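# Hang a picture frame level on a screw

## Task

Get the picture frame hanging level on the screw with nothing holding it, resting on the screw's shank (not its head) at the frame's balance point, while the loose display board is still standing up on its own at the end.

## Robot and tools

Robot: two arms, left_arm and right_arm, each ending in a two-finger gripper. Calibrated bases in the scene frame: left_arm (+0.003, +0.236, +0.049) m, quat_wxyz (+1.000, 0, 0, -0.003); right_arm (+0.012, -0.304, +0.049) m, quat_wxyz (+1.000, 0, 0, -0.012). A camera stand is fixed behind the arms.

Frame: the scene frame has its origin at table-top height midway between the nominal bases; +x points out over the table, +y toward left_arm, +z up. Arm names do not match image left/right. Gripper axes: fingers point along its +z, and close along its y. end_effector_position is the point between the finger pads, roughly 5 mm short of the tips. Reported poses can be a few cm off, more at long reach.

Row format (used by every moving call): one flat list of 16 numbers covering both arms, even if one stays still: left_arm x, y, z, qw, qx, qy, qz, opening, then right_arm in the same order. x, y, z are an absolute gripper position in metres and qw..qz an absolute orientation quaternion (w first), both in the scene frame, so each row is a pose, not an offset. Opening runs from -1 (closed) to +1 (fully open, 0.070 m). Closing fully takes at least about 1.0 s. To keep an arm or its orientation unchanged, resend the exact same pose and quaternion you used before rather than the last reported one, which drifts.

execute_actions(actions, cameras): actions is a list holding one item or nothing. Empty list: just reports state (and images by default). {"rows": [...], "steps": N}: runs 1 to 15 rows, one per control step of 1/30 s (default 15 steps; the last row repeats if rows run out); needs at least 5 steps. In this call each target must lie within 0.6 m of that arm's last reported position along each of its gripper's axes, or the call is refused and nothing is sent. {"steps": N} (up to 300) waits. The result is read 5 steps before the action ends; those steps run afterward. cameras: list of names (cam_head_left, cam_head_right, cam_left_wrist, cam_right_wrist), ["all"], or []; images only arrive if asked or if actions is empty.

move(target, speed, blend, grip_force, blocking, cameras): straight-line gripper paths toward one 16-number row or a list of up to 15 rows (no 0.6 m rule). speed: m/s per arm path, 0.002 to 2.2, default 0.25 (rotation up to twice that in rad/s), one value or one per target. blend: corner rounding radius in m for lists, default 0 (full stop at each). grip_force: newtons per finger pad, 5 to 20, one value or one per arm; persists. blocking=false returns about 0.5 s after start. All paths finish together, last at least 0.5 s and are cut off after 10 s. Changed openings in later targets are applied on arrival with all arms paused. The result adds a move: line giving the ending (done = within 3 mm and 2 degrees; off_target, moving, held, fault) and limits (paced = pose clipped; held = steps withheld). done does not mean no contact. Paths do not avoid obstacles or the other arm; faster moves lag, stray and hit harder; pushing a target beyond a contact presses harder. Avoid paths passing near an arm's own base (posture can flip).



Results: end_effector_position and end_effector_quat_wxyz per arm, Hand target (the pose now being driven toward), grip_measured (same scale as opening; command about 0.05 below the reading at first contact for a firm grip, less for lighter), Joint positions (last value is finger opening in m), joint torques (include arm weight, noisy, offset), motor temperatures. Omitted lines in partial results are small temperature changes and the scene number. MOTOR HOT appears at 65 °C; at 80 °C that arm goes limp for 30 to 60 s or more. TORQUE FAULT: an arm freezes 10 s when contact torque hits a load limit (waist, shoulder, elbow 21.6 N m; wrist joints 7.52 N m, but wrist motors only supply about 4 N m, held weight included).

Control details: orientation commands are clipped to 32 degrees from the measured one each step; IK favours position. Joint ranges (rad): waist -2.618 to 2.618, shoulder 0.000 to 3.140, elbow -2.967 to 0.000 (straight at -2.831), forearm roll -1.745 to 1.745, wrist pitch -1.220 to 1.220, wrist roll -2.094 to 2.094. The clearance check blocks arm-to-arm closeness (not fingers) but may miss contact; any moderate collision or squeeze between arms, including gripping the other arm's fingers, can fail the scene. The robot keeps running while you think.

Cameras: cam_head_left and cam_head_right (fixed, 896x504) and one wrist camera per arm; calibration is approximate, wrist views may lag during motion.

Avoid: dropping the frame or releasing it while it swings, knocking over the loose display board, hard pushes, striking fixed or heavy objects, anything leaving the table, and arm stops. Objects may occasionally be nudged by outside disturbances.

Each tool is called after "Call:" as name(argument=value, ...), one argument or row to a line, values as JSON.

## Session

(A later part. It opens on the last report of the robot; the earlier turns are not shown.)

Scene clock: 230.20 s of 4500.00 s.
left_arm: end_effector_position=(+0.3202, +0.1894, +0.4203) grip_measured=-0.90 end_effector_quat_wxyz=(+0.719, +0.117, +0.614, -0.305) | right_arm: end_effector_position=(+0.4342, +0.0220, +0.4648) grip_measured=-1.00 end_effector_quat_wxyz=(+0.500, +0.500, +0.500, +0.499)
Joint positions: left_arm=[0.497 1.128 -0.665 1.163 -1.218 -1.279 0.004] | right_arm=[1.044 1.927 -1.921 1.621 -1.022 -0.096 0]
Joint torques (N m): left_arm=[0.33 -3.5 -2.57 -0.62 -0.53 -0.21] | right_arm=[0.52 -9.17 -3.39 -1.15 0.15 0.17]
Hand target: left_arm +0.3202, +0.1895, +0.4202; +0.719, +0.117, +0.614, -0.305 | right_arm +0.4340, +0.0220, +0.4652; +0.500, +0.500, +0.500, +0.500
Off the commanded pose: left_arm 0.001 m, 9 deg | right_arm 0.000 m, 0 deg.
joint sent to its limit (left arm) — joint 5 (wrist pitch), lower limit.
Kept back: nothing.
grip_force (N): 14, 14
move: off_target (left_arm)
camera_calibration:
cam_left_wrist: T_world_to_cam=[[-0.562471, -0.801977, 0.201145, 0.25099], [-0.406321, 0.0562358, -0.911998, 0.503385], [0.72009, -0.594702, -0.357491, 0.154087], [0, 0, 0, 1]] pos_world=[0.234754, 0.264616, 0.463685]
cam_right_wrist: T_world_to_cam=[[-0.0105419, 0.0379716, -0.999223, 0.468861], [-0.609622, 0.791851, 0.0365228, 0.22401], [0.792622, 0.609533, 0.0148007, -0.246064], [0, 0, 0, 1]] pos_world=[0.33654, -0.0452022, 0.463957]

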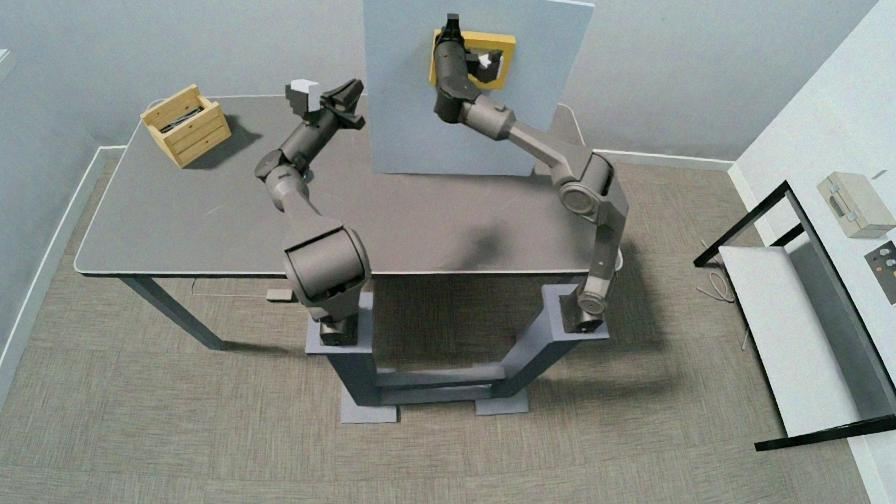

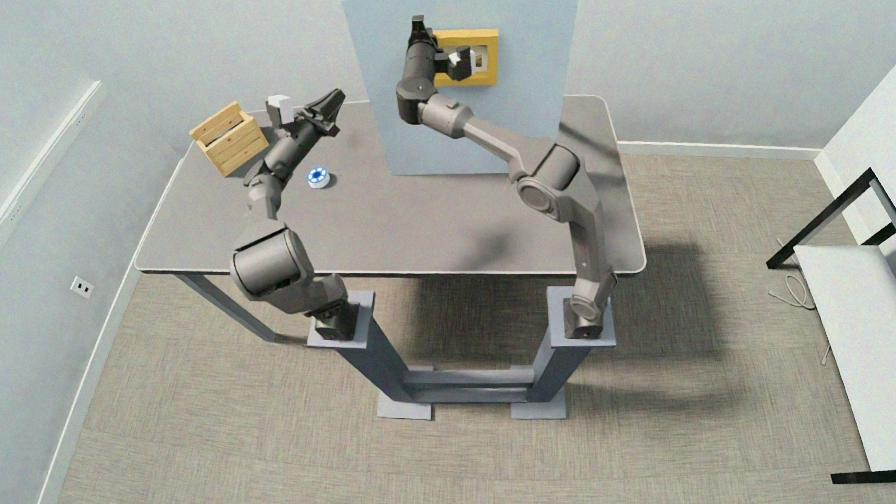

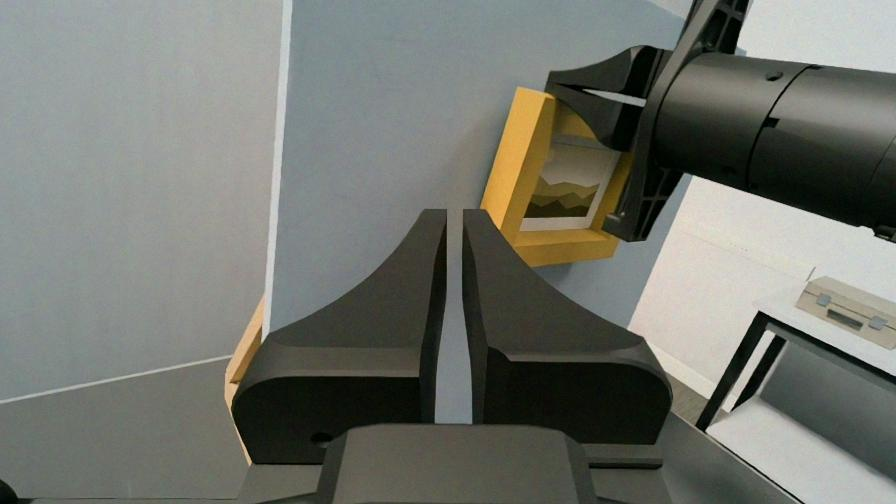

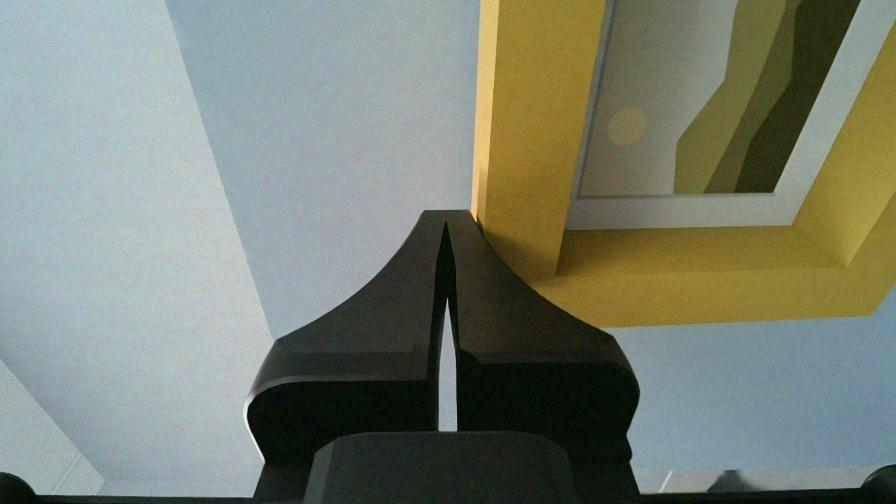

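Call:
move(
  target=[0.32,0.19,0.42,0.716,0.169,0.577,-0.355,-0.9,0.434,0.022,0.4637,0.5,0.5,0.5,0.5,-1],
  speed=0.03,
  cameras=["cam_head_left","cam_head_right","cam_left_wrist","cam_right_wrist"],
)

Call:
zoom_image(
  camera="cam_head_right",
  region=[400, 15, 520, 95],
)

Call:
zoom_image(
  camera="cam_head_left",
  region=[410, 20, 530, 100],
)

Scene clock: 233.37 s of 4500.00 s.
left_arm: end_effector_position=(+0.3202, +0.1894, +0.4203) grip_measured=-0.90 end_effector_quat_wxyz=(+0.719, +0.117, +0.614, -0.305) | right_arm: end_effector_position=(+0.4341, +0.0217, +0.4639) grip_measured=-1.00 end_effector_quat_wxyz=(+0.500, +0.500, +0.500, +0.500)
Joint positions: left_arm=[0.497 1.128 -0.665 1.163 -1.218 -1.279 0.004] | right_arm=[1.044 1.926 -1.914 1.617 -1.022 -0.088 0]
Joint torques (N m): left_arm=[0.4 -3.78 -3.19 -0.63 -0.55 -0.18] | right_arm=[0.4 -9.17 -3.39 -1.12 0.11 0.16]
Hand target: left_arm +0.3202, +0.1895, +0.4202; +0.719, +0.117, +0.614, -0.305 | right_arm +0.4340, +0.0220, +0.4637; +0.500, +0.500, +0.500, +0.500
Off the commanded pose: left_arm 0.001 m, 9 deg | right_arm 0.000 m, 0 deg.
joint sent to its limit (left arm) — joint 5 (wrist pitch), lower limit.
Kept back: nothing.
grip_force (N): 14, 14
move: off_target (left_arm)
camera_calibration:
cam_left_wrist: T_world_to_cam=[[-0.562471, -0.801977, 0.201145, 0.25099], [-0.406321, 0.0562358, -0.911998, 0.503385], [0.72009, -0.594702, -0.357491, 0.154087], [0, 0, 0, 1]] pos_world=[0.234754, 0.264616, 0.463685]
cam_right_wrist: T_world_to_cam=[[-0.00961576, 0.0391085, -0.999189, 0.467497], [-0.609371, 0.792028, 0.0368645, 0.223915], [0.792827, 0.609231, 0.0162157, -0.246584], [0, 0, 0, 1]] pos_world=[0.336441, -0.0454027, 0.462862]

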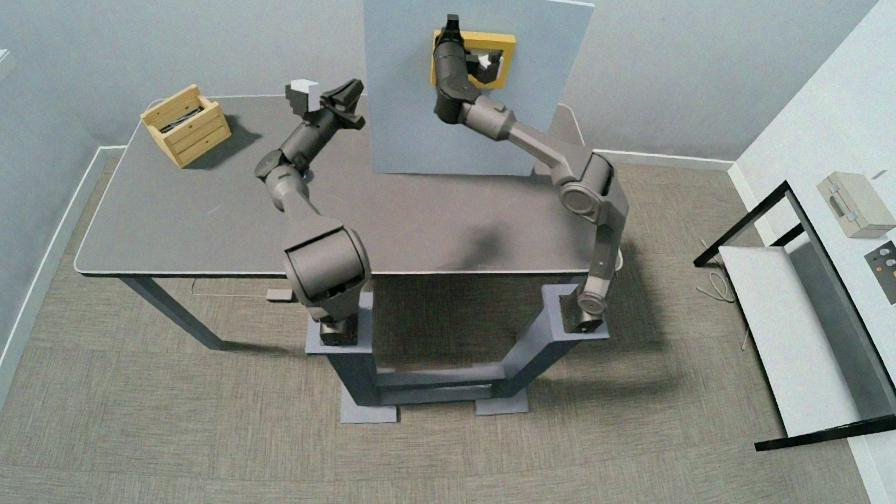

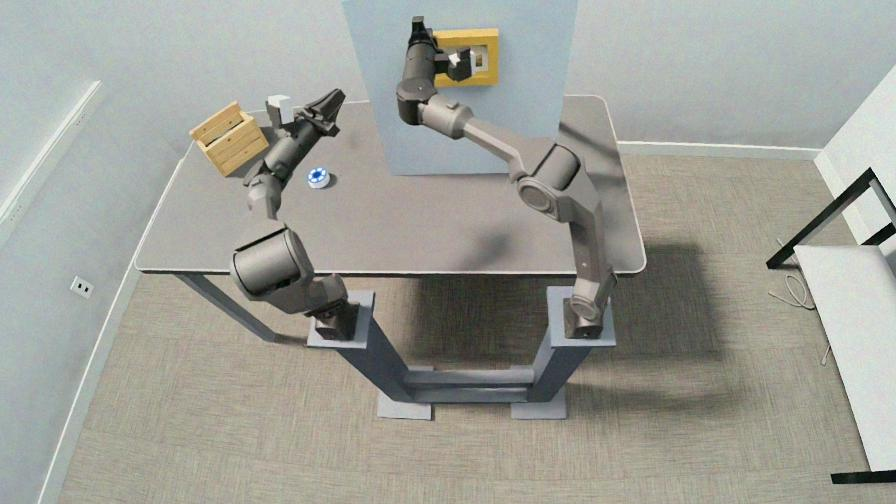

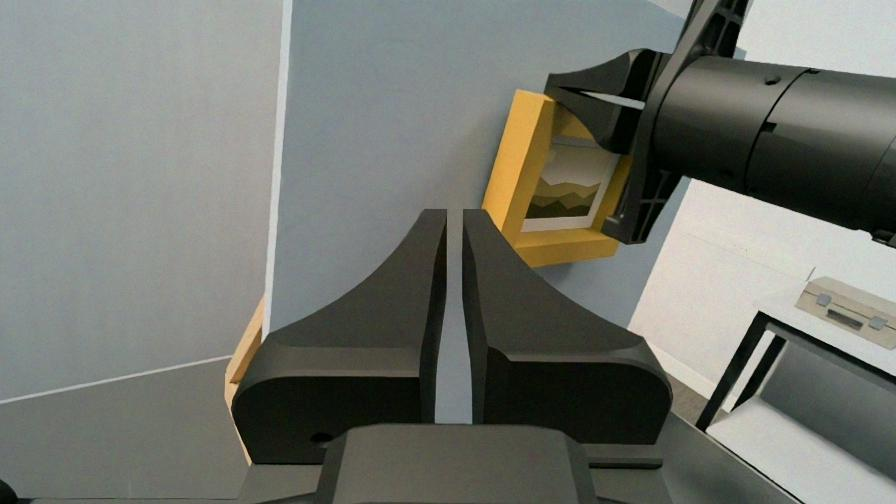

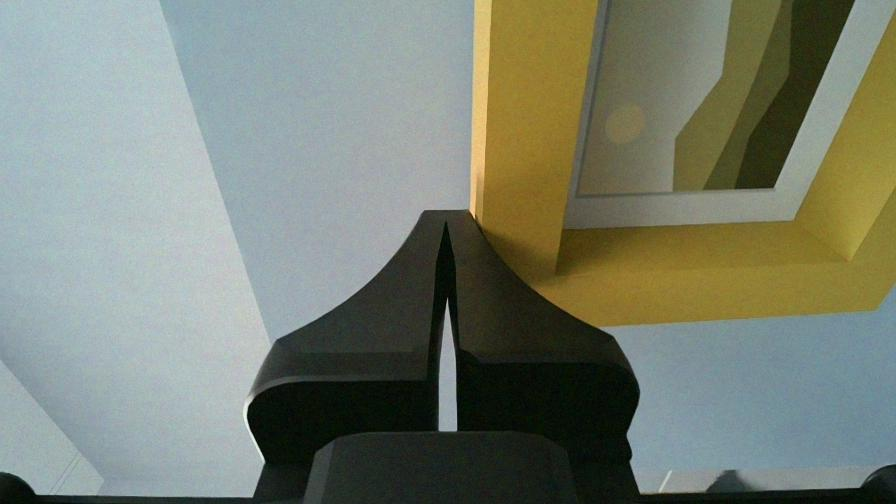

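Scaled by 4.200 from the camera's 896x504 image, which has a finer 1280x720 frame.

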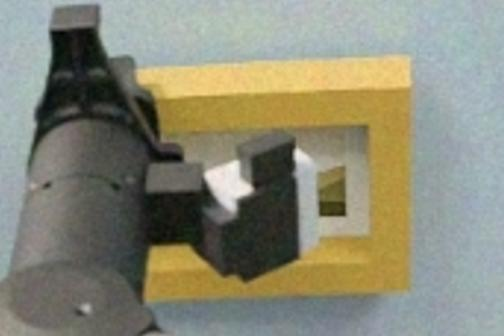

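Scaled by 4.200 from the camera's 896x504 image, which has a finer 1280x720 frame.

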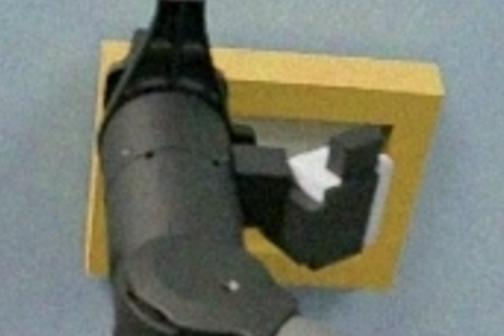

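Call:
move(
  target=[
    [0.32,0.19,0.42,0.716,0.169,0.577,-0.355,-0.9,0.434,0.022,0.4634,0.5,0.5,0.5,0.5,-1],
    [0.32,0.19,0.42,0.716,0.169,0.577,-0.355,-0.9,0.434,0.022,0.470,0.5,0.5,0.5,0.5,-1],
    [0.32,0.19,0.42,0.716,0.169,0.577,-0.355,-0.9,0.39,0.01,0.485,0.5,0.5,0.5,0.5,-1],
    [0.32,0.19,0.42,0.716,0.169,0.577,-0.355,-0.9,0.34,-0.15,0.46,0.5,0.5,0.5,0.5,-1],
  ],
  speed=[0.03,0.03,0.1,0.18],
  blend=[0,0,0.02,0],
  cameras=["cam_head_left","cam_head_right","cam_left_wrist"],
)

Call:
zoom_image(
  camera="cam_head_right",
  region=[400, 15, 520, 95],
)

Call:
zoom_image(
  camera="cam_head_left",
  region=[410, 20, 530, 100],
)

Call:
zoom_image(
  camera="cam_left_wrist",
  region=[460, 40, 720, 300],
)

Scene clock: 241.77 s of 4500.00 s.
left_arm: end_effector_position=(+0.3202, +0.1894, +0.4203) grip_measured=-0.90 end_effector_quat_wxyz=(+0.719, +0.117, +0.614, -0.305) | right_arm: end_effector_position=(+0.3399, -0.1505, +0.4598) grip_measured=-1.00 end_effector_quat_wxyz=(+0.500, +0.500, +0.500, +0.500)
Joint positions: left_arm=[0.497 1.128 -0.665 1.163 -1.218 -1.279 0.003] | right_arm=[0.99 1.206 -1.074 1.541 -0.968 0.055 0]
Joint torques (N m): left_arm=[0.47 -3.49 -2.55 -0.59 -0.61 0.04] | right_arm=[0.66 -1.99 -4.64 -1.16 -0.02 -0.22]
Hand target: left_arm +0.3202, +0.1895, +0.4202; +0.719, +0.117, +0.614, -0.305 | right_arm +0.3400, -0.1500, +0.4600; +0.500, +0.500, +0.500, +0.500
Off the commanded pose: left_arm 0.001 m, 9 deg | right_arm 0.001 m, 0 deg.
joint sent to its limit (left arm) — joint 5 (wrist pitch), lower limit.
Kept back: nothing.
grip_force (N): 14, 14
move: off_target (left_arm)
camera_calibration:
cam_left_wrist: T_world_to_cam=[[-0.562471, -0.801977, 0.201145, 0.25099], [-0.406321, 0.0562358, -0.911998, 0.503385], [0.72009, -0.594702, -0.357491, 0.154087], [0, 0, 0, 1]] pos_world=[0.234754, 0.264616, 0.463685]
Images, in order (width x height): cam_head_left 896x504, cam_head_right 896x504, cam_left_wrist 896x504.

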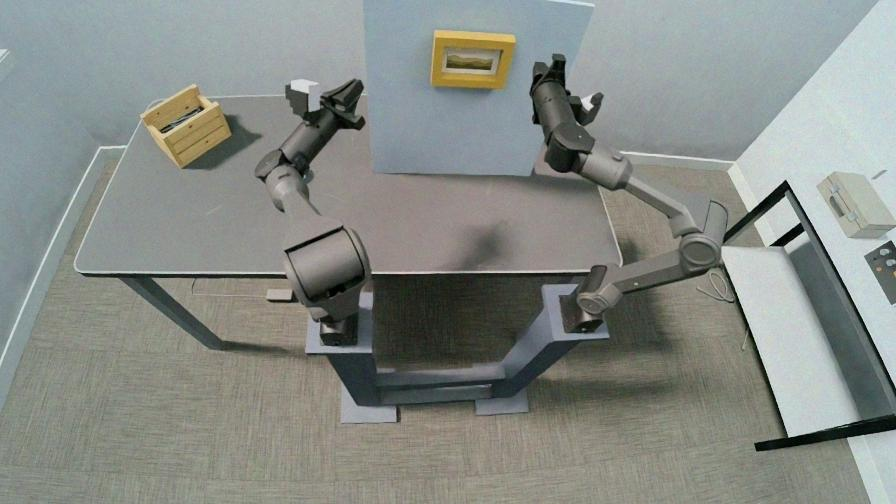

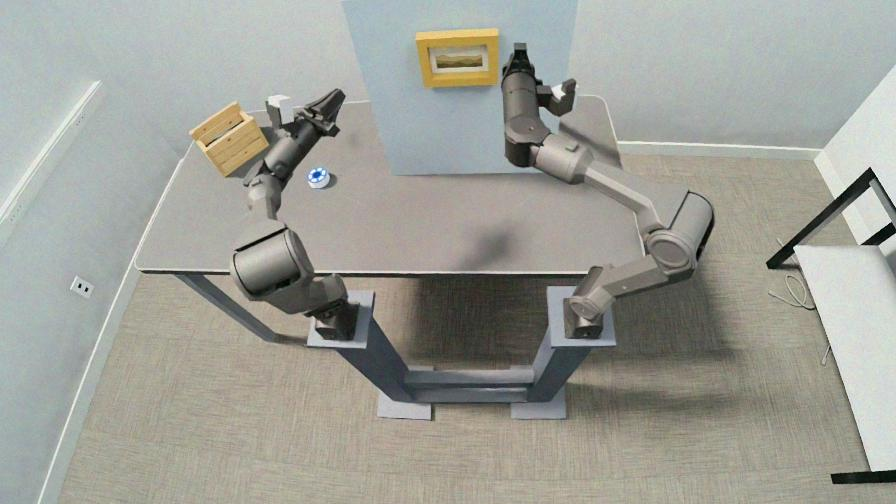

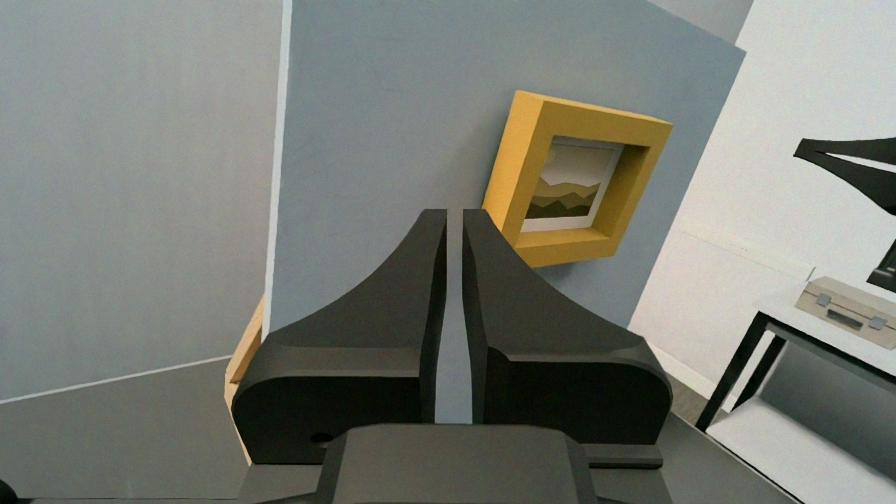

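Scaled by 4.200 from the camera's 896x504 image, which has a finer 1280x720 frame.

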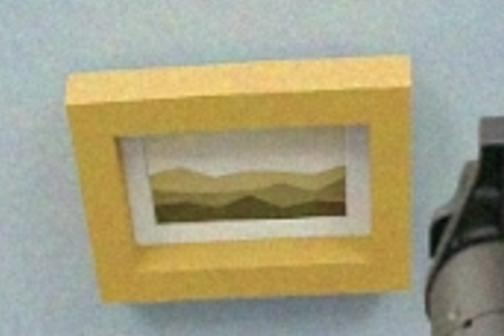

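Scaled by 4.200 from the camera's 896x504 image, which has a finer 1280x720 frame.

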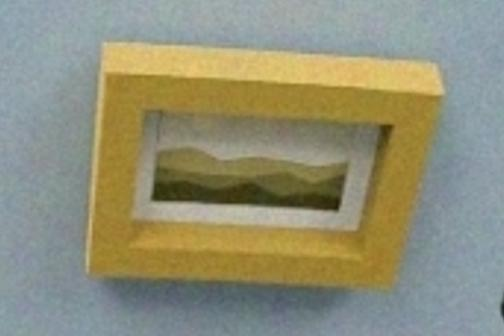

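Scaled by 1.938 from the camera's 896x504 image, which has a finer 1280x720 frame.

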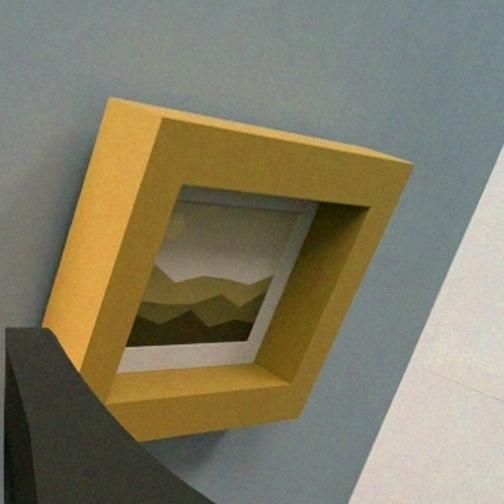

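Call:
finished_scene(
  scene=1,
)

The scene is finished: the task was done.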